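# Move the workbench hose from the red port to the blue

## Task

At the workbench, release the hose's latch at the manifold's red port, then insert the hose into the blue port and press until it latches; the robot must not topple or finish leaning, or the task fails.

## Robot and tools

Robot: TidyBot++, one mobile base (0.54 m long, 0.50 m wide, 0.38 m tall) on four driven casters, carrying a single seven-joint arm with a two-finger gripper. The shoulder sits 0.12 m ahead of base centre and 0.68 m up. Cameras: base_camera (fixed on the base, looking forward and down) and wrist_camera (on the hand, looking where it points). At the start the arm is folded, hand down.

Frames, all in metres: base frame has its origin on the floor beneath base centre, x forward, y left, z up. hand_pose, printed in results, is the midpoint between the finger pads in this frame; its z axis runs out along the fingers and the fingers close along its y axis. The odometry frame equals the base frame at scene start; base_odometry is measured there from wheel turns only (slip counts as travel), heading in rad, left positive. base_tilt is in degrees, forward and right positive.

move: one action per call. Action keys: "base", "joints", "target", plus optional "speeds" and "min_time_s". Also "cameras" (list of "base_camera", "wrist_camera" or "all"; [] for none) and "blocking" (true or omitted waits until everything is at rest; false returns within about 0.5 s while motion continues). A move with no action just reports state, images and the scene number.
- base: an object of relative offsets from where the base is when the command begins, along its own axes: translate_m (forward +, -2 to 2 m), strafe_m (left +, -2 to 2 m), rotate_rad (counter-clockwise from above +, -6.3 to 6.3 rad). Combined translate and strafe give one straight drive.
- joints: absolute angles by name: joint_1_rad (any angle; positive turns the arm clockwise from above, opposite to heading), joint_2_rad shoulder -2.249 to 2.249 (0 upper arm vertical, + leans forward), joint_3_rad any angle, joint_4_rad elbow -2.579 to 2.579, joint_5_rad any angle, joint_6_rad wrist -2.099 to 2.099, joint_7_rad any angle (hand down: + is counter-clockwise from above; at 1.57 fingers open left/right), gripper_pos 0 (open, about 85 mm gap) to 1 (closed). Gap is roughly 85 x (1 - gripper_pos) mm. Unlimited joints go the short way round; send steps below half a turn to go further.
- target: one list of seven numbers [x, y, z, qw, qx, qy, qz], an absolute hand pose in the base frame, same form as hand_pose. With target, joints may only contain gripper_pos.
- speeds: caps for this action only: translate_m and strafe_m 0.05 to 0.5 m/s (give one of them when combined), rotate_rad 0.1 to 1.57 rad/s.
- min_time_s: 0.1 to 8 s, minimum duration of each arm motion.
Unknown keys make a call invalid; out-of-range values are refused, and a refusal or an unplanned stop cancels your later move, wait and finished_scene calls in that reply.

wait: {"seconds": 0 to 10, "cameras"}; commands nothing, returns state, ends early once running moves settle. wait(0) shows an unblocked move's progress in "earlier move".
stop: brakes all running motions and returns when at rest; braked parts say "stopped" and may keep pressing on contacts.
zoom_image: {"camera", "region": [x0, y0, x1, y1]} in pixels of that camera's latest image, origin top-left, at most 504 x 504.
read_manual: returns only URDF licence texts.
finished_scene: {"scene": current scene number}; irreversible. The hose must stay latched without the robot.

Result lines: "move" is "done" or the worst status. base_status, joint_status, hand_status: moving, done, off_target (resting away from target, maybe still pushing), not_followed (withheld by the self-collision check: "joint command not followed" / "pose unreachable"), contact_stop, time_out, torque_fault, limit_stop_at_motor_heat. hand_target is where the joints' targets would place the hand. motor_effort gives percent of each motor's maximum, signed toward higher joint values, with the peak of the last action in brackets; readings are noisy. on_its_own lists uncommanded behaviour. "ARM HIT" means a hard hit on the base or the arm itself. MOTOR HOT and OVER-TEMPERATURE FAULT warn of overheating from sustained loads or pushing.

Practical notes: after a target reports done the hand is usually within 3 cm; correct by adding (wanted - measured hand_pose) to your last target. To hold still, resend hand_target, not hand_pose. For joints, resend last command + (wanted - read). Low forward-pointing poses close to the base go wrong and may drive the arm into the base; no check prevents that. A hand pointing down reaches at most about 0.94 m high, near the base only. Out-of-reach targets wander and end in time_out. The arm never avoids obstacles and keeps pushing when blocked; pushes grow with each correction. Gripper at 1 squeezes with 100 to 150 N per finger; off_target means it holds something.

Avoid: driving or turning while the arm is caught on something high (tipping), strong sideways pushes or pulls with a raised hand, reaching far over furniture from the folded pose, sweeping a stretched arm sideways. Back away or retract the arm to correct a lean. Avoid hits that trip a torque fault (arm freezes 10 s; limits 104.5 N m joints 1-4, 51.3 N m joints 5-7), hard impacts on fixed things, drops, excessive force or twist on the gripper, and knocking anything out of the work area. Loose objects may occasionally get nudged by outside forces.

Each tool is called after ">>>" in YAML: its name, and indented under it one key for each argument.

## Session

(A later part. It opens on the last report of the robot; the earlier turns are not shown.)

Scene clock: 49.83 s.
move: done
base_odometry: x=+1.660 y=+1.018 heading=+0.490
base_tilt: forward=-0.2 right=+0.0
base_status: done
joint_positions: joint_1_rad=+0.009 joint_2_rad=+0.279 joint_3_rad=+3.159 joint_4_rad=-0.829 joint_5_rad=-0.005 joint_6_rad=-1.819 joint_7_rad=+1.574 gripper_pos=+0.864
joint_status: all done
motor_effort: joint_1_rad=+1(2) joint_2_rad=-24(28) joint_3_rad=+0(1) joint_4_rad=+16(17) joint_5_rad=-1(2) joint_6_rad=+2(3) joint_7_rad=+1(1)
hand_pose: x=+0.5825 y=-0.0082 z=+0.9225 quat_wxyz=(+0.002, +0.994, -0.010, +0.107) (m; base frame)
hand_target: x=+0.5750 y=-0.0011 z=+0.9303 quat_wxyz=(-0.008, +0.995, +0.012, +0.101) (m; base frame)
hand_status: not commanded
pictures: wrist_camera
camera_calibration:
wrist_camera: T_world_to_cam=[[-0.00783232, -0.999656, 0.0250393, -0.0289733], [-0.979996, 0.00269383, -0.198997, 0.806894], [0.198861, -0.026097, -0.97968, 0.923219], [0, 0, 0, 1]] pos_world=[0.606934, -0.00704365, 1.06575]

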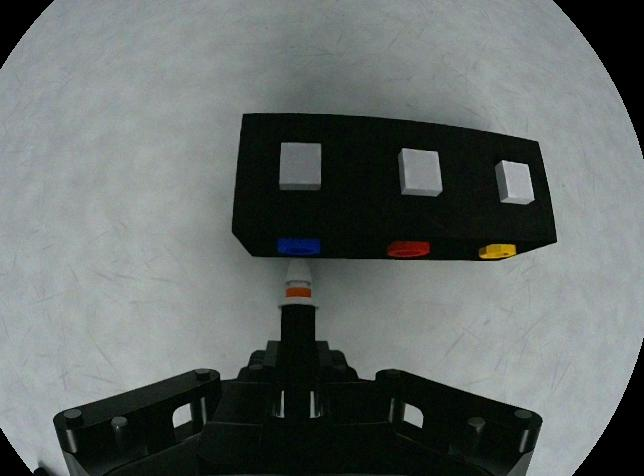

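>>> move:
  base: {"translate_m": 0.008}
  speeds: {"translate_m": 0.05}
  cameras: ["wrist_camera"]

>>> zoom_image:
  camera: "wrist_camera"
  region: [272, 240, 328, 310]

Scene clock: 51.27 s.
move: done
base_odometry: x=+1.667 y=+1.022 heading=+0.491
base_tilt: forward=-0.2 right=+0.0
base_status: done
joint_positions: joint_1_rad=+0.009 joint_2_rad=+0.280 joint_3_rad=+3.159 joint_4_rad=-0.828 joint_5_rad=-0.005 joint_6_rad=-1.819 joint_7_rad=+1.574 gripper_pos=+0.864
joint_status: not commanded
motor_effort: joint_1_rad=+0(2) joint_2_rad=-24(27) joint_3_rad=-1(1) joint_4_rad=+15(16) joint_5_rad=-1(2) joint_6_rad=+2(3) joint_7_rad=+1(1)
hand_pose: x=+0.5830 y=-0.0082 z=+0.9222 quat_wxyz=(+0.002, +0.994, -0.010, +0.107) (m; base frame)
hand_target: x=+0.5750 y=-0.0011 z=+0.9303 quat_wxyz=(-0.008, +0.995, +0.012, +0.101) (m; base frame)
hand_status: not commanded
pictures: wrist_camera
camera_calibration:
wrist_camera: T_world_to_cam=[[-0.00782601, -0.999656, 0.0250436, -0.0289728], [-0.980074, 0.00269703, -0.198613, 0.806982], [0.198477, -0.0260989, -0.979758, 0.923241], [0, 0, 0, 1]] pos_world=[0.607433, -0.00704364, 1.06556]

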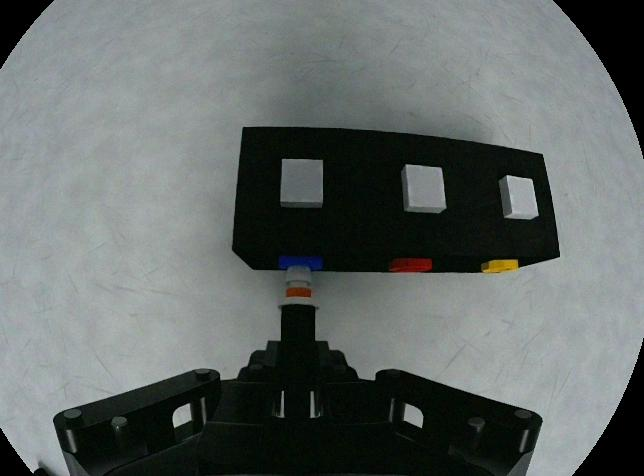

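Scaled by 7.200.

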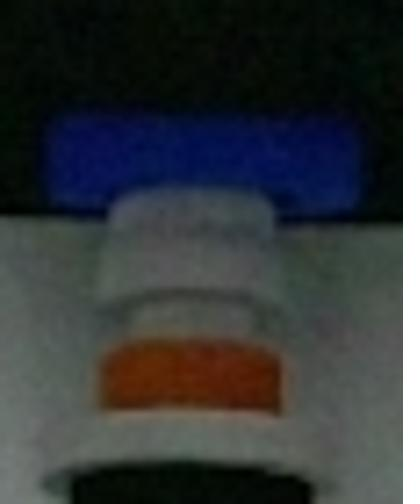

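>>> move:
  base: {"translate_m": 0.006}
  speeds: {"translate_m": 0.05}
  cameras: ["wrist_camera"]

>>> zoom_image:
  camera: "wrist_camera"
  region: [272, 240, 328, 310]

Scene clock: 52.03 s.
move: done
base_odometry: x=+1.672 y=+1.025 heading=+0.491
base_tilt: forward=-0.2 right=+0.0
base_status: done
joint_positions: joint_1_rad=+0.011 joint_2_rad=+0.281 joint_3_rad=+3.159 joint_4_rad=-0.826 joint_5_rad=-0.005 joint_6_rad=-1.828 joint_7_rad=+1.575 gripper_pos=+0.864
joint_status: not commanded
motor_effort: joint_1_rad=+0(3) joint_2_rad=-24(28) joint_3_rad=-1(3) joint_4_rad=+17(19) joint_5_rad=-2(3) joint_6_rad=+3(7) joint_7_rad=+1(1)
hand_pose: x=+0.5807 y=-0.0087 z=+0.9220 quat_wxyz=(+0.002, +0.995, -0.011, +0.103) (m; base frame)
hand_target: x=+0.5750 y=-0.0011 z=+0.9303 quat_wxyz=(-0.008, +0.995, +0.012, +0.101) (m; base frame)
hand_status: not commanded
pictures: wrist_camera
camera_calibration:
wrist_camera: T_world_to_cam=[[-0.00854252, -0.99965, 0.0250308, -0.0290222], [-0.981517, 0.00359647, -0.191341, 0.798863], [0.191184, -0.0262027, -0.981204, 0.929053], [0, 0, 0, 1]] pos_world=[0.60623, -0.00754146, 1.06517]

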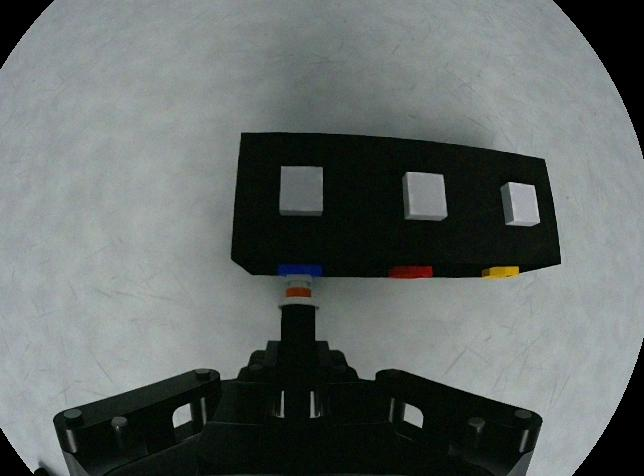

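Scaled by 7.200.

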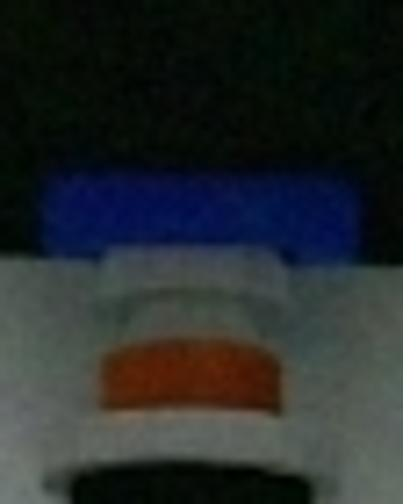

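>>> move:
  base: {"translate_m": 0.009}
  speeds: {"translate_m": 0.05}
  cameras: ["wrist_camera"]

>>> zoom_image:
  camera: "wrist_camera"
  region: [262, 240, 334, 360]

Scene clock: 52.77 s.
move: done
base_odometry: x=+1.680 y=+1.029 heading=+0.491
base_tilt: forward=-0.2 right=+0.0
base_status: done
joint_positions: joint_1_rad=+0.011 joint_2_rad=+0.277 joint_3_rad=+3.159 joint_4_rad=-0.826 joint_5_rad=-0.005 joint_6_rad=-1.851 joint_7_rad=+1.575 gripper_pos=+0.864
joint_status: not commanded
motor_effort: joint_1_rad=-2(2) joint_2_rad=-24(24) joint_3_rad=-2(2) joint_4_rad=+16(18) joint_5_rad=-3(4) joint_6_rad=+3(10) joint_7_rad=+0(1)
hand_pose: x=+0.5727 y=-0.0087 z=+0.9223 quat_wxyz=(+0.002, +0.996, -0.011, +0.093) (m; base frame)
hand_target: x=+0.5750 y=-0.0011 z=+0.9303 quat_wxyz=(-0.008, +0.995, +0.012, +0.101) (m; base frame)
hand_status: not commanded
pictures: wrist_camera
camera_calibration:
wrist_camera: T_world_to_cam=[[-0.00846438, -0.999659, 0.024718, -0.0288697], [-0.985149, 0.00409721, -0.171651, 0.775], [0.171491, -0.0258038, -0.984848, 0.945403], [0, 0, 0, 1]] pos_world=[0.601118, -0.00764017, 1.06482]

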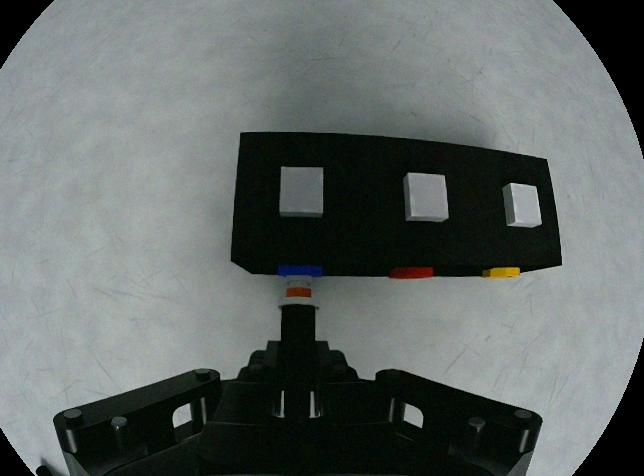

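Scaled by 4.200.

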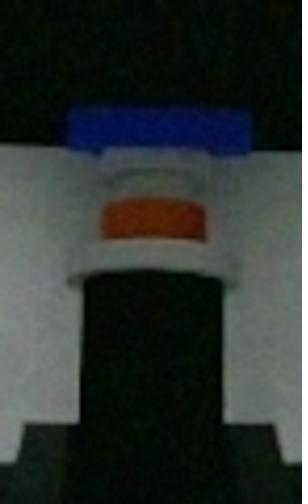

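>>> move:
  base: {"translate_m": -0.062}
  joints: {"joint_2_rad": 0.329, "joint_4_rad": -0.797, "joint_6_rad": -1.65}
  min_time_s: 1.6
  cameras: ["wrist_camera"]

>>> zoom_image:
  camera: "wrist_camera"
  region: [250, 200, 350, 320]

Scene clock: 55.73 s.
move: done
base_odometry: x=+1.625 y=+1.000 heading=+0.491
base_tilt: forward=-0.1 right=+0.0
base_status: done
joint_positions: joint_1_rad=+0.011 joint_2_rad=+0.305 joint_3_rad=+3.159 joint_4_rad=-0.824 joint_5_rad=-0.005 joint_6_rad=-1.716 joint_7_rad=+1.575 gripper_pos=+0.864
joint_status: all done
motor_effort: joint_1_rad=+0(3) joint_2_rad=-25(27) joint_3_rad=-1(2) joint_4_rad=+16(17) joint_5_rad=-1(4) joint_6_rad=+3(3) joint_7_rad=+0(1)
hand_pose: x=+0.6205 y=-0.0094 z=+0.9199 quat_wxyz=(+0.002, +0.989, -0.010, +0.148) (m; base frame)
hand_target: x=+0.6503 y=-0.0025 z=+0.9246 quat_wxyz=(-0.005, +0.983, +0.011, +0.182) (m; base frame)
hand_status: not commanded
pictures: wrist_camera
camera_calibration:
wrist_camera: T_world_to_cam=[[-0.00978993, -0.999598, 0.0266226, -0.0300913], [-0.960415, 0.00198707, -0.278565, 0.904654], [0.2784, -0.0282959, -0.960048, 0.845743], [0, 0, 0, 1]] pos_world=[0.633094, -0.00794574, 1.06476]

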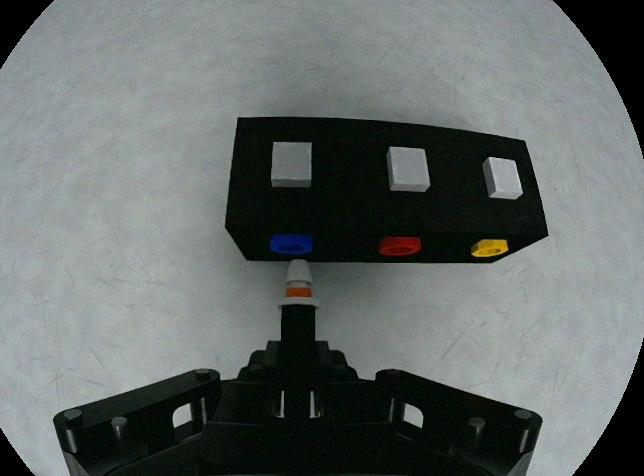

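Scaled by 4.200.

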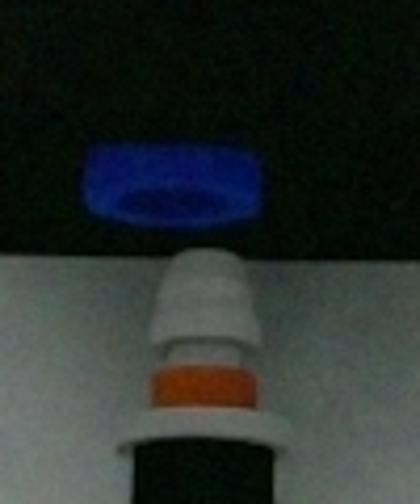

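>>> move:
  base: {"translate_m": 0.004, "strafe_m": 0.0033}
  speeds: {"translate_m": 0.05}
  cameras: ["wrist_camera"]

>>> zoom_image:
  camera: "wrist_camera"
  region: [250, 220, 350, 320]

Scene clock: 56.87 s.
move: done
base_odometry: x=+1.627 y=+1.005 heading=+0.491
base_tilt: forward=-0.2 right=+0.0
base_status: done
joint_positions: joint_1_rad=+0.010 joint_2_rad=+0.310 joint_3_rad=+3.159 joint_4_rad=-0.824 joint_5_rad=-0.005 joint_6_rad=-1.714 joint_7_rad=+1.575 gripper_pos=+0.864
joint_status: not commanded
motor_effort: joint_1_rad=-1(3) joint_2_rad=-26(28) joint_3_rad=-1(2) joint_4_rad=+16(16) joint_5_rad=-1(2) joint_6_rad=+3(3) joint_7_rad=-1(1)
hand_pose: x=+0.6225 y=-0.0094 z=+0.9178 quat_wxyz=(+0.002, +0.989, -0.010, +0.147) (m; base frame)
hand_target: x=+0.6503 y=-0.0025 z=+0.9246 quat_wxyz=(-0.005, +0.983, +0.011, +0.182) (m; base frame)
hand_status: not commanded
pictures: wrist_camera
camera_calibration:
wrist_camera: T_world_to_cam=[[-0.00944925, -0.999598, 0.0267222, -0.0302361], [-0.960971, 0.0016886, -0.276643, 0.904586], [0.276487, -0.0282934, -0.960601, 0.844897], [0, 0, 0, 1]] pos_world=[0.635392, -0.00784647, 1.06266]

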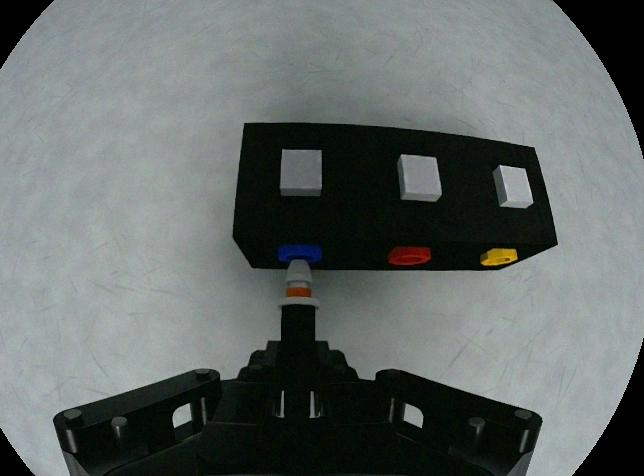

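Scaled by 5.040.

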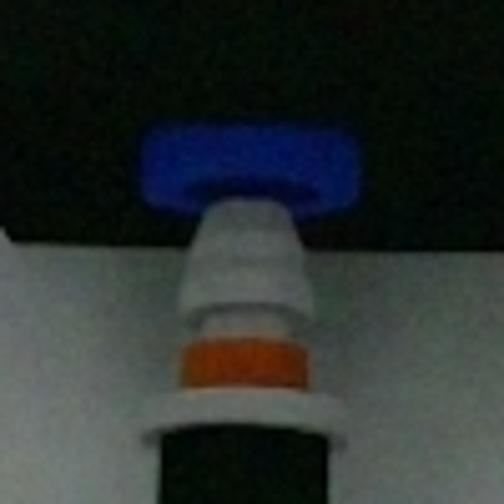

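>>> move:
  base: {"translate_m": 0.006, "strafe_m": -0.0003}
  speeds: {"translate_m": 0.05}
  cameras: ["wrist_camera"]

>>> zoom_image:
  camera: "wrist_camera"
  region: [250, 220, 350, 320]

Scene clock: 57.70 s.
move: done
base_odometry: x=+1.632 y=+1.007 heading=+0.491
base_tilt: forward=-0.1 right=+0.0
base_status: done
joint_positions: joint_1_rad=+0.011 joint_2_rad=+0.312 joint_3_rad=+3.159 joint_4_rad=-0.823 joint_5_rad=-0.005 joint_6_rad=-1.711 joint_7_rad=+1.575 gripper_pos=+0.864
joint_status: not commanded
motor_effort: joint_1_rad=+0(1) joint_2_rad=-25(28) joint_3_rad=-1(2) joint_4_rad=+16(16) joint_5_rad=-1(4) joint_6_rad=+3(4) joint_7_rad=+0(1)
hand_pose: x=+0.6240 y=-0.0096 z=+0.9172 quat_wxyz=(+0.002, +0.989, -0.010, +0.147) (m; base frame)
hand_target: x=+0.6503 y=-0.0025 z=+0.9246 quat_wxyz=(-0.005, +0.983, +0.011, +0.182) (m; base frame)
hand_status: not commanded
pictures: wrist_camera
camera_calibration:
wrist_camera: T_world_to_cam=[[-0.00988934, -0.999595, 0.0266992, -0.0300993], [-0.960678, 0.00208811, -0.277657, 0.906536], [0.277489, -0.0283951, -0.960309, 0.842909], [0, 0, 0, 1]] pos_world=[0.636694, -0.00804551, 1.06196]

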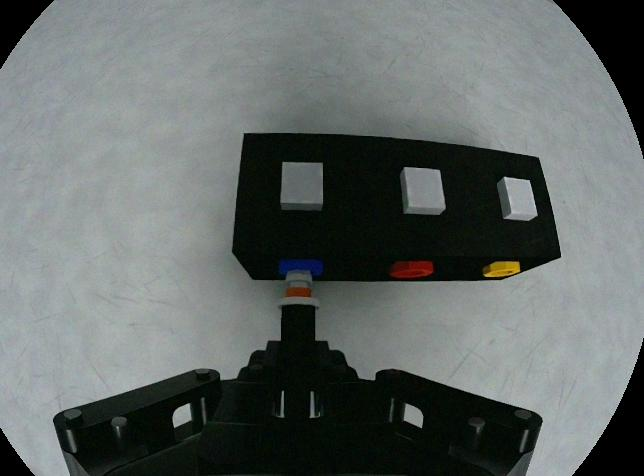

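Scaled by 5.040.

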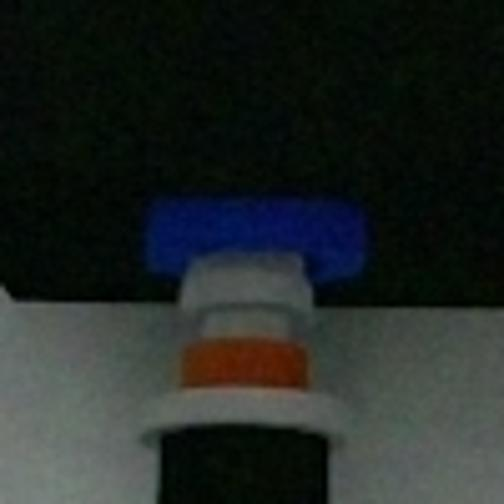

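>>> move:
  base: {"translate_m": 0.006, "strafe_m": -0.0014}
  speeds: {"translate_m": 0.05}
  cameras: ["wrist_camera"]

>>> zoom_image:
  camera: "wrist_camera"
  region: [250, 220, 350, 320]

Scene clock: 58.43 s.
move: done
base_odometry: x=+1.638 y=+1.009 heading=+0.491
base_tilt: forward=-0.2 right=+0.0
base_status: done
joint_positions: joint_1_rad=+0.011 joint_2_rad=+0.309 joint_3_rad=+3.159 joint_4_rad=-0.823 joint_5_rad=-0.005 joint_6_rad=-1.720 joint_7_rad=+1.575 gripper_pos=+0.864
joint_status: not commanded
motor_effort: joint_1_rad=+0(2) joint_2_rad=-23(26) joint_3_rad=-1(2) joint_4_rad=+18(20) joint_5_rad=-1(5) joint_6_rad=+8(19) joint_7_rad=+0(1)
hand_pose: x=+0.6205 y=-0.0097 z=+0.9178 quat_wxyz=(+0.002, +0.989, -0.010, +0.144) (m; base frame)
hand_target: x=+0.6503 y=-0.0025 z=+0.9246 quat_wxyz=(-0.005, +0.983, +0.011, +0.182) (m; base frame)
hand_status: not commanded
pictures: wrist_camera
camera_calibration:
wrist_camera: T_world_to_cam=[[-0.0100093, -0.999594, 0.0266812, -0.0302445], [-0.962415, 0.00238818, -0.271573, 0.89894], [0.271399, -0.0283967, -0.962048, 0.849897], [0, 0, 0, 1]] pos_world=[0.634189, -0.00824477, 1.06258]

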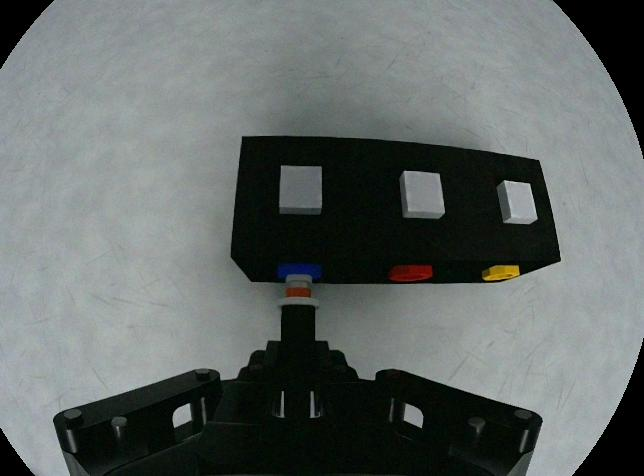

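Scaled by 5.040.

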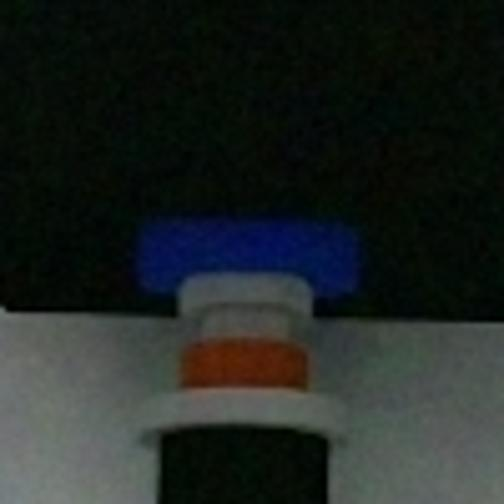

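>>> move:
  base: {"translate_m": 0.009, "strafe_m": -0.0006}
  speeds: {"translate_m": 0.05}
  cameras: ["wrist_camera"]

>>> zoom_image:
  camera: "wrist_camera"
  region: [250, 230, 350, 350]

Scene clock: 59.17 s.
move: done
base_odometry: x=+1.646 y=+1.013 heading=+0.491
base_tilt: forward=-0.1 right=+0.1
base_status: done
joint_positions: joint_1_rad=+0.011 joint_2_rad=+0.302 joint_3_rad=+3.159 joint_4_rad=-0.825 joint_5_rad=-0.005 joint_6_rad=-1.738 joint_7_rad=+1.575 gripper_pos=+0.864
joint_status: not commanded
motor_effort: joint_1_rad=-1(1) joint_2_rad=-20(22) joint_3_rad=-1(1) joint_4_rad=+21(22) joint_5_rad=-2(3) joint_6_rad=+17(21) joint_7_rad=+0(1)
hand_pose: x=+0.6132 y=-0.0096 z=+0.9187 quat_wxyz=(+0.002, +0.990, -0.010, +0.138) (m; base frame)
hand_target: x=+0.6503 y=-0.0025 z=+0.9246 quat_wxyz=(-0.005, +0.983, +0.011, +0.182) (m; base frame)
hand_status: not commanded
pictures: wrist_camera
camera_calibration:
wrist_camera: T_world_to_cam=[[-0.00974106, -0.999605, 0.0263765, -0.0300588], [-0.965983, 0.00258997, -0.258592, 0.882444], [0.258421, -0.0279983, -0.965627, 0.863919], [0, 0, 0, 1]] pos_world=[0.628878, -0.00814421, 1.06321]

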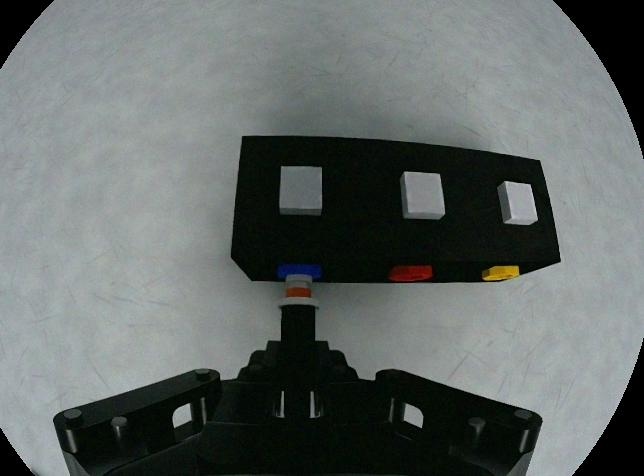

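Scaled by 4.200.

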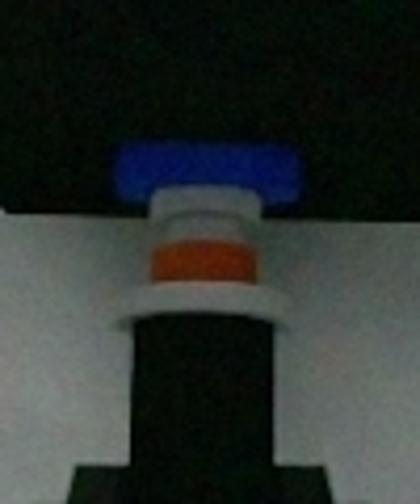

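>>> move:
  base: {"translate_m": 0.006, "strafe_m": -0.0004}
  speeds: {"translate_m": 0.05}
  joints: {"joint_6_rad": -1.60}
  min_time_s: 0.5
  cameras: ["wrist_camera"]

>>> zoom_image:
  camera: "wrist_camera"
  region: [250, 230, 350, 350]

Scene clock: 60.20 s.
move: off_target
base_odometry: x=+1.651 y=+1.015 heading=+0.491
base_tilt: forward=-0.1 right=+0.0
base_status: done
joint_positions: joint_1_rad=+0.011 joint_2_rad=+0.295 joint_3_rad=+3.159 joint_4_rad=-0.832 joint_5_rad=-0.005 joint_6_rad=-1.743 joint_7_rad=+1.576 gripper_pos=+0.864
joint_status: joint_6_rad off_target (ended at -1.743, target -1.600)
motor_effort: joint_1_rad=-1(1) joint_2_rad=-18(20) joint_3_rad=-1(2) joint_4_rad=+22(23) joint_5_rad=-2(3) joint_6_rad=+23(27) joint_7_rad=+0(1)
hand_pose: x=+0.6088 y=-0.0095 z=+0.9192 quat_wxyz=(+0.002, +0.991, -0.010, +0.135) (m; base frame)
hand_target: x=+0.6647 y=-0.0028 z=+0.9305 quat_wxyz=(-0.005, +0.978, +0.010, +0.207) (m; base frame)
hand_status: not commanded
pictures: wrist_camera
camera_calibration:
wrist_camera: T_world_to_cam=[[-0.00962462, -0.999613, 0.0261119, -0.0298968], [-0.967306, 0.00268909, -0.253598, 0.874488], [0.253429, -0.0276989, -0.966957, 0.869813], [0, 0, 0, 1]] pos_world=[0.625174, -0.00814392, 1.06362]

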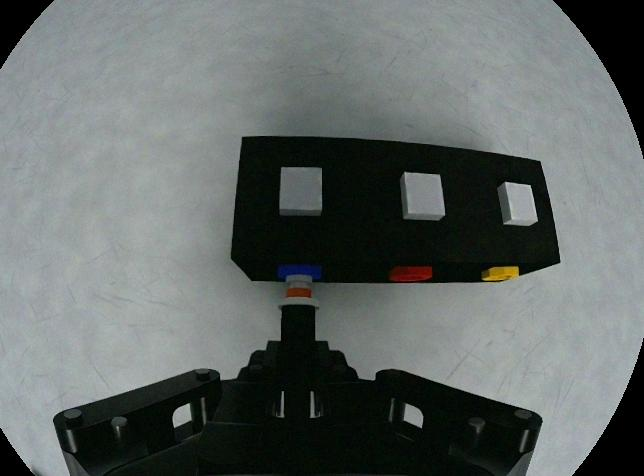

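Scaled by 4.200.

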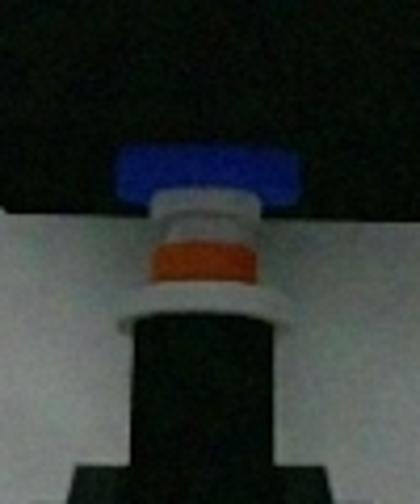

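>>> move:
  base: {"translate_m": 0.009, "strafe_m": -0.0005}
  speeds: {"translate_m": 0.05}
  cameras: ["wrist_camera"]

>>> zoom_image:
  camera: "wrist_camera"
  region: [250, 230, 350, 350]

Scene clock: 61.00 s.
move: done
base_odometry: x=+1.659 y=+1.018 heading=+0.491
base_tilt: forward=-0.2 right=+0.1
base_status: done
joint_positions: joint_1_rad=+0.012 joint_2_rad=+0.293 joint_3_rad=+3.159 joint_4_rad=-0.836 joint_5_rad=-0.005 joint_6_rad=-1.745 joint_7_rad=+1.576 gripper_pos=+0.864
joint_status: not commanded
motor_effort: joint_1_rad=-1(2) joint_2_rad=-17(23) joint_3_rad=+0(2) joint_4_rad=+23(26) joint_5_rad=-1(4) joint_6_rad=+25(32) joint_7_rad=+0(1)
hand_pose: x=+0.6072 y=-0.0097 z=+0.9185 quat_wxyz=(+0.002, +0.991, -0.011, +0.133) (m; base frame)
hand_target: x=+0.6647 y=-0.0028 z=+0.9305 quat_wxyz=(-0.005, +0.978, +0.010, +0.207) (m; base frame)
hand_status: not commanded
pictures: wrist_camera
camera_calibration:
wrist_camera: T_world_to_cam=[[-0.0100145, -0.999611, 0.0260232, -0.0298505], [-0.968212, 0.00318868, -0.250111, 0.870111], [0.249931, -0.0277007, -0.967867, 0.872566], [0, 0, 0, 1]] pos_world=[0.624072, -0.0084427, 1.06293]

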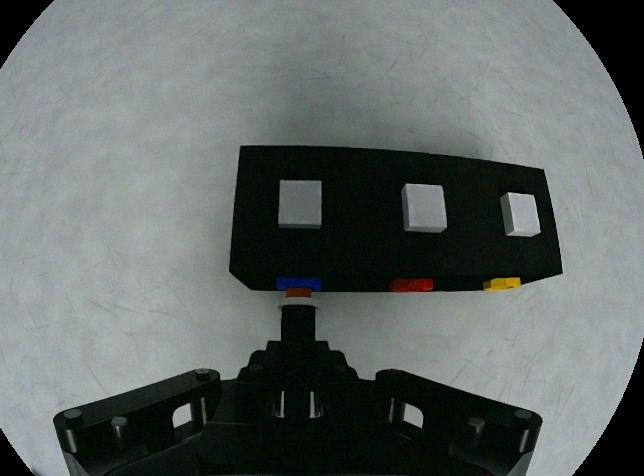

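Scaled by 4.200.

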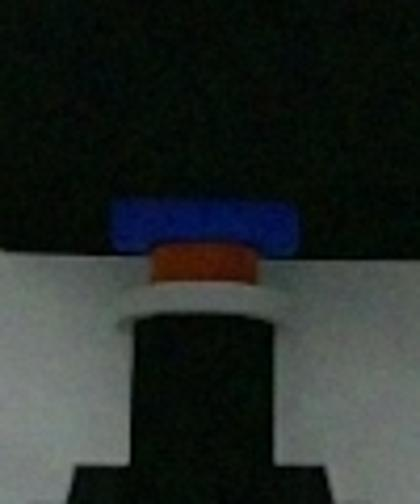

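>>> move:
  base: {"translate_m": 0.008, "strafe_m": -0.0004}
  speeds: {"translate_m": 0.05}
  cameras: ["wrist_camera"]

>>> zoom_image:
  camera: "wrist_camera"
  region: [250, 230, 350, 350]

Scene clock: 62.00 s.
move: done
base_odometry: x=+1.665 y=+1.022 heading=+0.491
base_tilt: forward=-0.2 right=+0.0
base_status: done
joint_positions: joint_1_rad=+0.012 joint_2_rad=+0.284 joint_3_rad=+3.159 joint_4_rad=-0.846 joint_5_rad=-0.005 joint_6_rad=-1.754 joint_7_rad=+1.576 gripper_pos=+0.864
joint_status: not commanded
motor_effort: joint_1_rad=-1(1) joint_2_rad=-14(19) joint_3_rad=+0(1) joint_4_rad=+24(27) joint_5_rad=-2(2) joint_6_rad=+31(35) joint_7_rad=+0(1)
hand_pose: x=+0.6007 y=-0.0096 z=+0.9187 quat_wxyz=(+0.002, +0.992, -0.011, +0.128) (m; base frame)
hand_target: x=+0.6647 y=-0.0028 z=+0.9305 quat_wxyz=(-0.005, +0.978, +0.010, +0.207) (m; base frame)
hand_status: not commanded
pictures: wrist_camera
camera_calibration:
wrist_camera: T_world_to_cam=[[-0.00976279, -0.999622, 0.0257078, -0.0296226], [-0.97064, 0.00329426, -0.240516, 0.856476], [0.24034, -0.0273011, -0.970305, 0.882399], [0, 0, 0, 1]] pos_world=[0.618964, -0.00834238, 1.06295]

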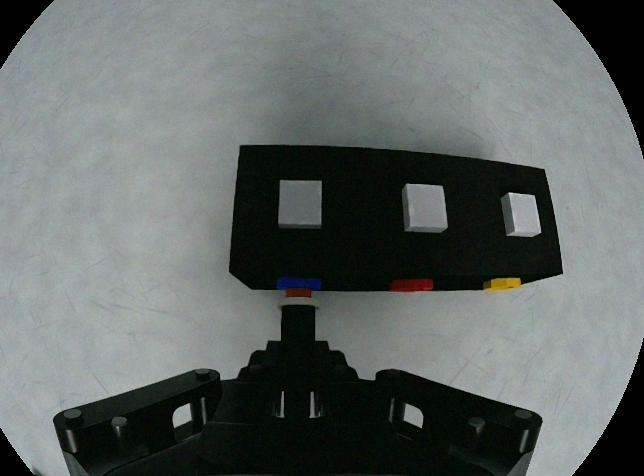

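Scaled by 4.200.

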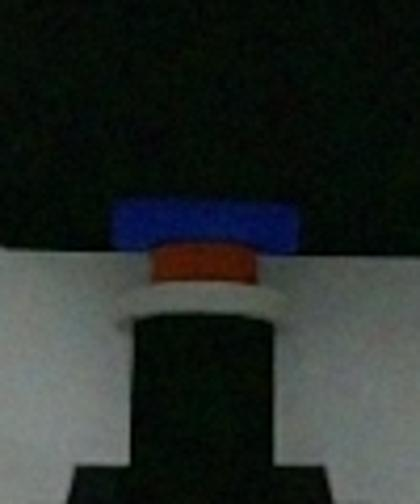

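>>> move:
  base: {"translate_m": 0.005, "strafe_m": -0.0003}
  speeds: {"translate_m": 0.05}
  joints: {"joint_6_rad": -1.54}
  min_time_s: 0.6
  cameras: ["wrist_camera"]

>>> zoom_image:
  camera: "wrist_camera"
  region: [250, 230, 350, 350]

Scene clock: 63.10 s.
move: off_target
base_odometry: x=+1.669 y=+1.023 heading=+0.491
base_tilt: forward=-0.2 right=+0.1
base_status: done
joint_positions: joint_1_rad=+0.012 joint_2_rad=+0.278 joint_3_rad=+3.159 joint_4_rad=-0.853 joint_5_rad=-0.005 joint_6_rad=-1.758 joint_7_rad=+1.576 gripper_pos=+0.864
joint_status: joint_6_rad off_target (ended at -1.758, target -1.540)
motor_effort: joint_1_rad=+0(1) joint_2_rad=-15(16) joint_3_rad=+0(1) joint_4_rad=+25(27) joint_5_rad=-2(3) joint_6_rad=+32(40) joint_7_rad=+0(1)
hand_pose: x=+0.5967 y=-0.0095 z=+0.9190 quat_wxyz=(+0.002, +0.992, -0.011, +0.126) (m; base frame)
hand_target: x=+0.6815 y=-0.0032 z=+0.9386 quat_wxyz=(-0.004, +0.972, +0.010, +0.236) (m; base frame)
hand_status: not commanded
pictures: wrist_camera
camera_calibration:
wrist_camera: T_world_to_cam=[[-0.00969809, -0.999627, 0.025532, -0.029413], [-0.971697, 0.00339406, -0.236206, 0.84939], [0.236031, -0.0271001, -0.971368, 0.887184], [0, 0, 0, 1]] pos_world=[0.615661, -0.0082421, 1.06316]

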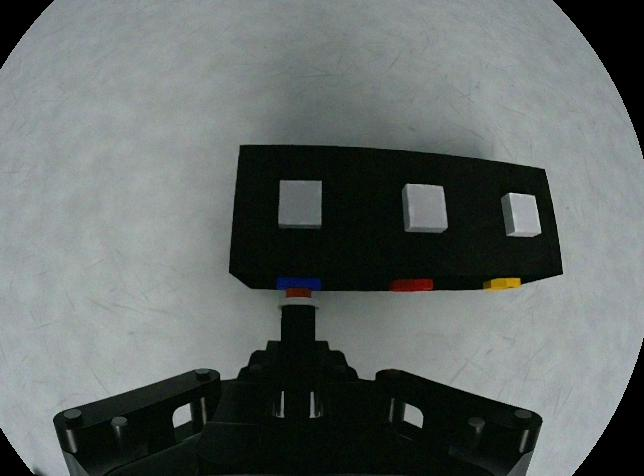

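Scaled by 4.200.

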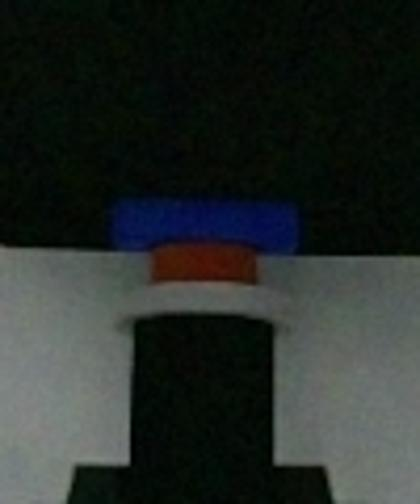

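>>> move:
  base: {"translate_m": 0.010, "strafe_m": -0.0005}
  speeds: {"translate_m": 0.05}
  cameras: ["wrist_camera"]

>>> zoom_image:
  camera: "wrist_camera"
  region: [250, 230, 350, 350]

Scene clock: 64.13 s.
move: done
base_odometry: x=+1.677 y=+1.027 heading=+0.491
base_tilt: forward=-0.2 right=+0.0
base_status: done
joint_positions: joint_1_rad=+0.012 joint_2_rad=+0.264 joint_3_rad=+3.159 joint_4_rad=-0.869 joint_5_rad=-0.005 joint_6_rad=-1.765 joint_7_rad=+1.576 gripper_pos=+0.864
joint_status: not commanded
motor_effort: joint_1_rad=+1(1) joint_2_rad=-11(15) joint_3_rad=+0(1) joint_4_rad=+29(29) joint_5_rad=+0(2) joint_6_rad=+41(46) joint_7_rad=+1(1)
hand_pose: x=+0.5887 y=-0.0094 z=+0.9194 quat_wxyz=(+0.002, +0.992, -0.011, +0.122) (m; base frame)
hand_target: x=+0.6815 y=-0.0032 z=+0.9386 quat_wxyz=(-0.004, +0.972, +0.010, +0.236) (m; base frame)
hand_status: not commanded
pictures: wrist_camera
camera_calibration:
wrist_camera: T_world_to_cam=[[-0.00956206, -0.99964, 0.0250842, -0.0290908], [-0.973694, 0.0035969, -0.227829, 0.835138], [0.227657, -0.0266029, -0.973378, 0.896246], [0, 0, 0, 1]] pos_world=[0.608855, -0.00824152, 1.06338]

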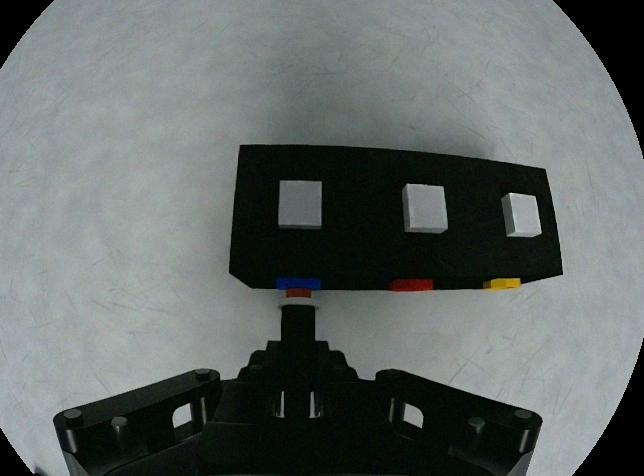

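Scaled by 4.200.

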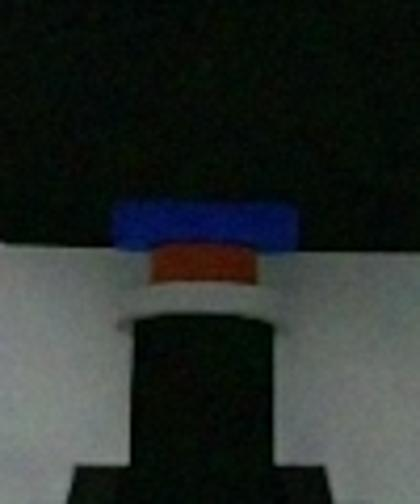

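>>> move:
  base: {"translate_m": -0.022, "strafe_m": 0.001}
  speeds: {"translate_m": 0.05}
  joints: {"joint_6_rad": -1.44}
  min_time_s: 0.6
  cameras: ["wrist_camera"]

>>> zoom_image:
  camera: "wrist_camera"
  region: [250, 230, 350, 350]

Scene clock: 65.57 s.
move: off_target
base_odometry: x=+1.657 y=+1.017 heading=+0.491
base_tilt: forward=-0.1 right=+0.0
base_status: done
joint_positions: joint_1_rad=+0.012 joint_2_rad=+0.277 joint_3_rad=+3.159 joint_4_rad=-0.869 joint_5_rad=-0.005 joint_6_rad=-1.702 joint_7_rad=+1.576 gripper_pos=+0.864
joint_status: joint_6_rad off_target (ended at -1.702, target -1.440)
motor_effort: joint_1_rad=+0(1) joint_2_rad=-15(20) joint_3_rad=+1(1) joint_4_rad=+27(29) joint_5_rad=-1(2) joint_6_rad=+34(40) joint_7_rad=+0(1)
hand_pose: x=+0.6108 y=-0.0099 z=+0.9179 quat_wxyz=(+0.002, +0.989, -0.011, +0.146) (m; base frame)
hand_target: x=+0.7084 y=-0.0039 z=+0.9542 quat_wxyz=(-0.002, +0.959, +0.009, +0.284) (m; base frame)
hand_status: not commanded
pictures: wrist_camera
camera_calibration:
wrist_camera: T_world_to_cam=[[-0.0108055, -0.9996, 0.0261346, -0.0295729], [-0.961298, 0.00318874, -0.275491, 0.892558], [0.275297, -0.0281, -0.960948, 0.849269], [0, 0, 0, 1]] pos_world=[0.623893, -0.00854277, 1.06277]

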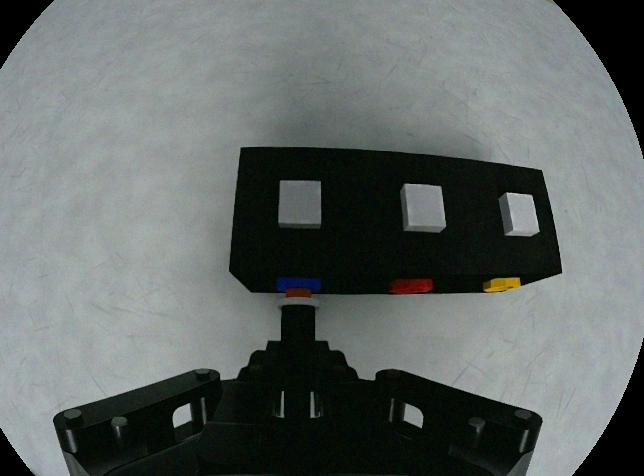

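Scaled by 4.200.

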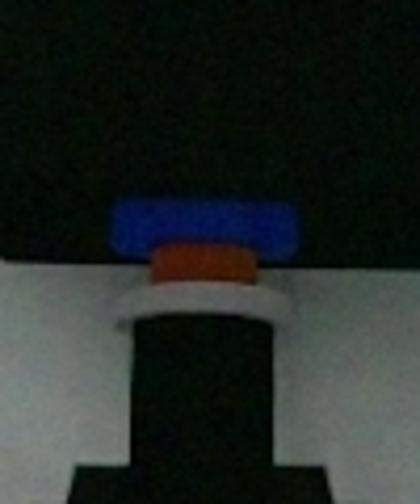

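>>> move:
  base: {"translate_m": 0.011, "strafe_m": -0.0005}
  speeds: {"translate_m": 0.05}
  cameras: ["wrist_camera"]

>>> zoom_image:
  camera: "wrist_camera"
  region: [250, 230, 350, 350]

Scene clock: 67.60 s.
move: time_out
base_odometry: x=+1.665 y=+1.021 heading=+0.491
base_tilt: forward=-0.1 right=+0.0
base_status: translate_m time_out (by the wheels' count: +0.009 of +0.011); strafe_m time_out (by the wheels' count: +0.000 of -0.001)
joint_positions: joint_1_rad=+0.012 joint_2_rad=+0.262 joint_3_rad=+3.159 joint_4_rad=-0.888 joint_5_rad=-0.006 joint_6_rad=-1.706 joint_7_rad=+1.576 gripper_pos=+0.864
joint_status: not commanded
motor_effort: joint_1_rad=+1(2) joint_2_rad=-12(17) joint_3_rad=+0(1) joint_4_rad=+27(33) joint_5_rad=-1(1) joint_6_rad=+39(51) joint_7_rad=+0(1)
hand_pose: x=+0.6027 y=-0.0097 z=+0.9180 quat_wxyz=(+0.002, +0.990, -0.011, +0.143) (m; base frame)
hand_target: x=+0.7084 y=-0.0039 z=+0.9542 quat_wxyz=(-0.002, +0.959, +0.009, +0.284) (m; base frame)
hand_status: not commanded
pictures: wrist_camera
camera_calibration:
wrist_camera: T_world_to_cam=[[-0.0105496, -0.999616, 0.0256085, -0.0291451], [-0.963304, 0.00329068, -0.268391, 0.879493], [0.268204, -0.0275002, -0.96297, 0.857651], [0, 0, 0, 1]] pos_world=[0.616887, -0.00844242, 1.06269]

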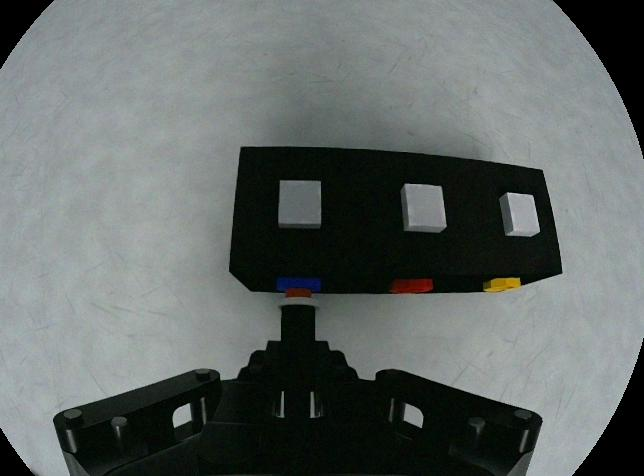

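Scaled by 4.200.

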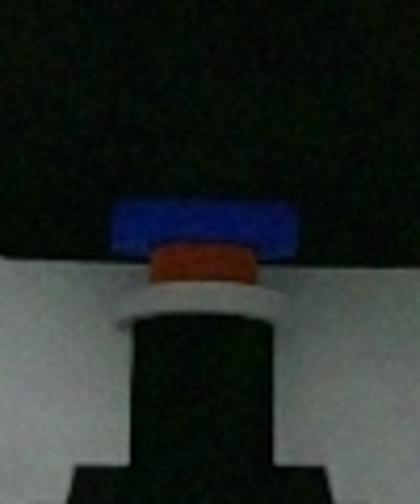

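>>> zoom_image:
  camera: "wrist_camera"
  region: [270, 275, 328, 345]

Scaled by 7.200.

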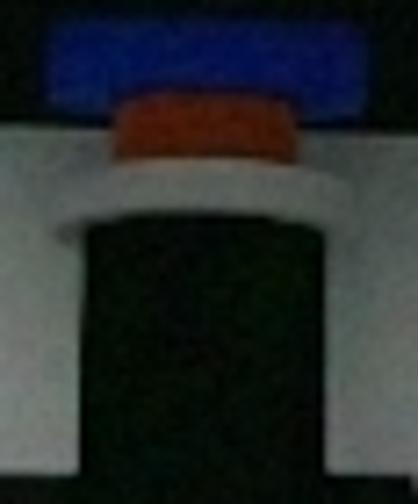

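>>> move:
  base: {"translate_m": -0.045, "strafe_m": 0.002}
  speeds: {"translate_m": 0.06}
  joints: {"joint_2_rad": 0.358, "joint_6_rad": -1.31}
  min_time_s: 0.8
  cameras: ["wrist_camera"]

>>> zoom_image:
  camera: "wrist_camera"
  region: [270, 265, 328, 335]

Scene clock: 71.37 s.
move: off_target
base_odometry: x=+1.624 y=+1.002 heading=+0.491
base_tilt: forward=-0.3 right=+0.0
base_status: done
joint_positions: joint_1_rad=+0.012 joint_2_rad=+0.302 joint_3_rad=+3.159 joint_4_rad=-0.887 joint_5_rad=-0.006 joint_6_rad=-1.558 joint_7_rad=+1.576 gripper_pos=+0.864
joint_status: joint_6_rad off_target (ended at -1.558, target -1.310); the others done
motor_effort: joint_1_rad=+0(3) joint_2_rad=-19(21) joint_3_rad=+1(2) joint_4_rad=+27(28) joint_5_rad=-2(3) joint_6_rad=+30(39) joint_7_rad=+1(1)
hand_pose: x=+0.6559 y=-0.0109 z=+0.9132 quat_wxyz=(+0.003, +0.981, -0.010, +0.196) (m; base frame)
hand_target: x=+0.7492 y=-0.0050 z=+0.9602 quat_wxyz=(-0.001, +0.943, +0.008, +0.332) (m; base frame)
hand_status: not commanded
pictures: wrist_camera
camera_calibration:
wrist_camera: T_world_to_cam=[[-0.013165, -0.999533, 0.0275778, -0.0296215], [-0.928474, 0.00198219, -0.371391, 1.00055], [0.371163, -0.0304946, -0.928067, 0.739306], [0, 0, 0, 1]] pos_world=[0.654189, -0.00904612, 1.05854]

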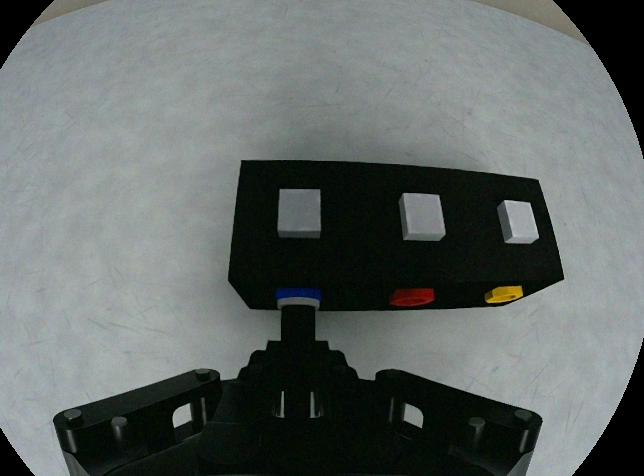

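Scaled by 7.200.

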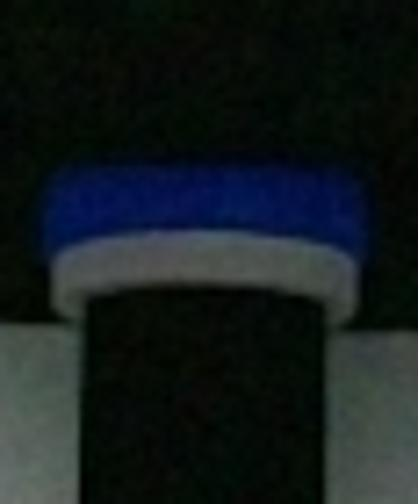

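>>> move:
  base: {"translate_m": 0.007, "strafe_m": -0.0004}
  speeds: {"translate_m": 0.06}
  cameras: ["wrist_camera"]

>>> zoom_image:
  camera: "wrist_camera"
  region: [270, 265, 328, 335]

Scene clock: 75.07 s.
move: done
base_odometry: x=+1.630 y=+1.005 heading=+0.491
base_tilt: forward=-0.2 right=+0.1
base_status: done
joint_positions: joint_1_rad=+0.012 joint_2_rad=+0.296 joint_3_rad=+3.159 joint_4_rad=-0.891 joint_5_rad=-0.006 joint_6_rad=-1.567 joint_7_rad=+1.576 gripper_pos=+0.864
joint_status: not commanded
motor_effort: joint_1_rad=+0(3) joint_2_rad=-15(20) joint_3_rad=+0(2) joint_4_rad=+28(34) joint_5_rad=-2(5) joint_6_rad=+37(47) joint_7_rad=+0(1)
hand_pose: x=+0.6510 y=-0.0112 z=+0.9134 quat_wxyz=(+0.003, +0.981, -0.011, +0.192) (m; base frame)
hand_target: x=+0.7492 y=-0.0050 z=+0.9602 quat_wxyz=(-0.001, +0.943, +0.008, +0.332) (m; base frame)
hand_status: not commanded
pictures: wrist_camera
camera_calibration:
wrist_camera: T_world_to_cam=[[-0.013787, -0.999531, 0.0273573, -0.0294387], [-0.93134, 0.00287982, -0.36414, 0.991418], [0.363891, -0.0304994, -0.930942, 0.748739], [0, 0, 0, 1]] pos_world=[0.650482, -0.00944392, 1.05885]

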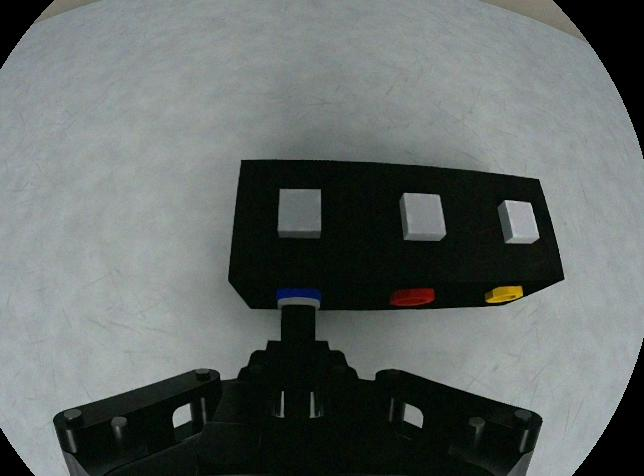

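Scaled by 7.200.

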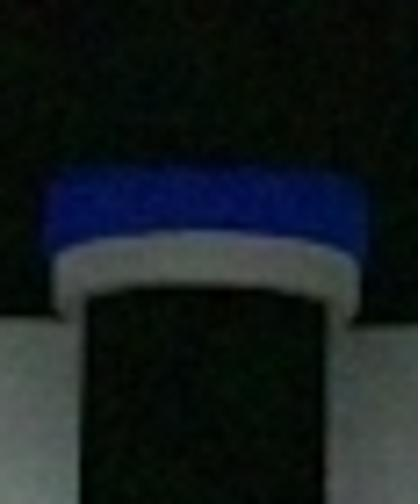

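>>> move:
  joints: {"joint_2_rad": 0.31, "joint_4_rad": -0.87, "joint_6_rad": -1.555}
  min_time_s: 0.6
  cameras: []

>>> move:
  base: {"translate_m": -0.018, "strafe_m": 0.001}
  speeds: {"translate_m": 0.06}
  cameras: ["wrist_camera"]

>>> zoom_image:
  camera: "wrist_camera"
  region: [270, 265, 328, 335]

Scene clock: 76.10 s.
move: done
base_odometry: x=+1.630 y=+1.005 heading=+0.491
base_tilt: forward=-0.2 right=+0.0
base_status: not commanded
joint_positions: joint_1_rad=+0.012 joint_2_rad=+0.295 joint_3_rad=+3.159 joint_4_rad=-0.892 joint_5_rad=-0.006 joint_6_rad=-1.570 joint_7_rad=+1.576 gripper_pos=+0.864
joint_status: all done
motor_effort: joint_1_rad=+0(1) joint_2_rad=-20(21) joint_3_rad=-1(1) joint_4_rad=+20(29) joint_5_rad=-1(2) joint_6_rad=+17(38) joint_7_rad=+0(1)
hand_pose: x=+0.6497 y=-0.0112 z=+0.9134 quat_wxyz=(+0.003, +0.982, -0.011, +0.191) (m; base frame)
hand_target: x=+0.6614 y=-0.0029 z=+0.9164 quat_wxyz=(-0.005, +0.979, +0.010, +0.202) (m; base frame)
hand_status: not commanded
pictures: none
No camera images: "cameras" was empty.

Scene clock: 76.83 s.
move: done
base_odometry: x=+1.614 y=+0.997 heading=+0.491
base_tilt: forward=-0.2 right=-0.1
base_status: done
joint_positions: joint_1_rad=+0.012 joint_2_rad=+0.310 joint_3_rad=+3.159 joint_4_rad=-0.887 joint_5_rad=-0.007 joint_6_rad=-1.529 joint_7_rad=+1.576 gripper_pos=+0.864
joint_status: not commanded
motor_effort: joint_1_rad=+0(2) joint_2_rad=-27(30) joint_3_rad=+0(2) joint_4_rad=+16(20) joint_5_rad=-1(3) joint_6_rad=+2(16) joint_7_rad=+0(1)
hand_pose: x=+0.6658 y=-0.0109 z=+0.9120 quat_wxyz=(+0.003, +0.979, -0.010, +0.206) (m; base frame)
hand_target: x=+0.6614 y=-0.0029 z=+0.9164 quat_wxyz=(-0.005, +0.979, +0.010, +0.202) (m; base frame)
hand_status: not commanded
pictures: wrist_camera
camera_calibration:
wrist_camera: T_world_to_cam=[[-0.0134489, -0.999539, 0.0272038, -0.0290109], [-0.920912, 0.00178291, -0.389767, 1.02112], [0.389539, -0.0302943, -0.920512, 0.715367], [0, 0, 0, 1]] pos_world=[0.66131, -0.00914657, 1.05729]

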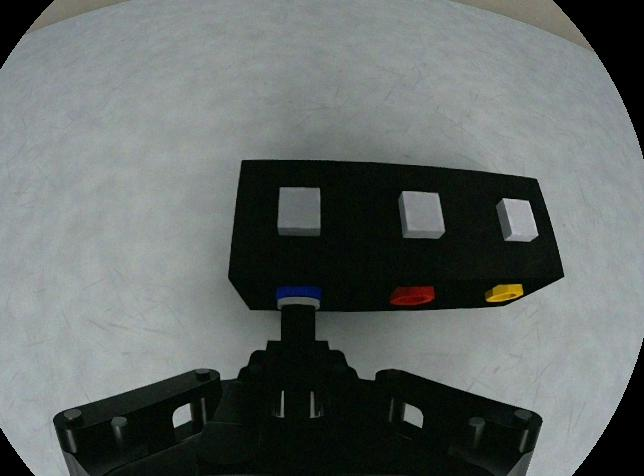

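Scaled by 7.200.

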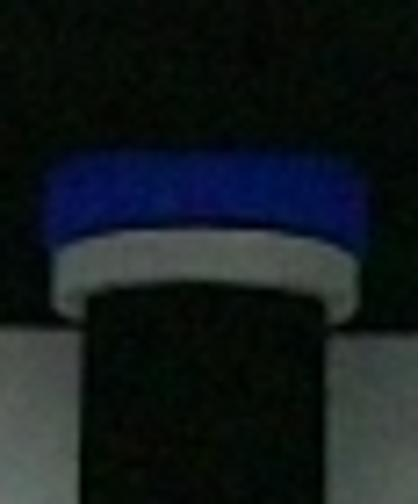

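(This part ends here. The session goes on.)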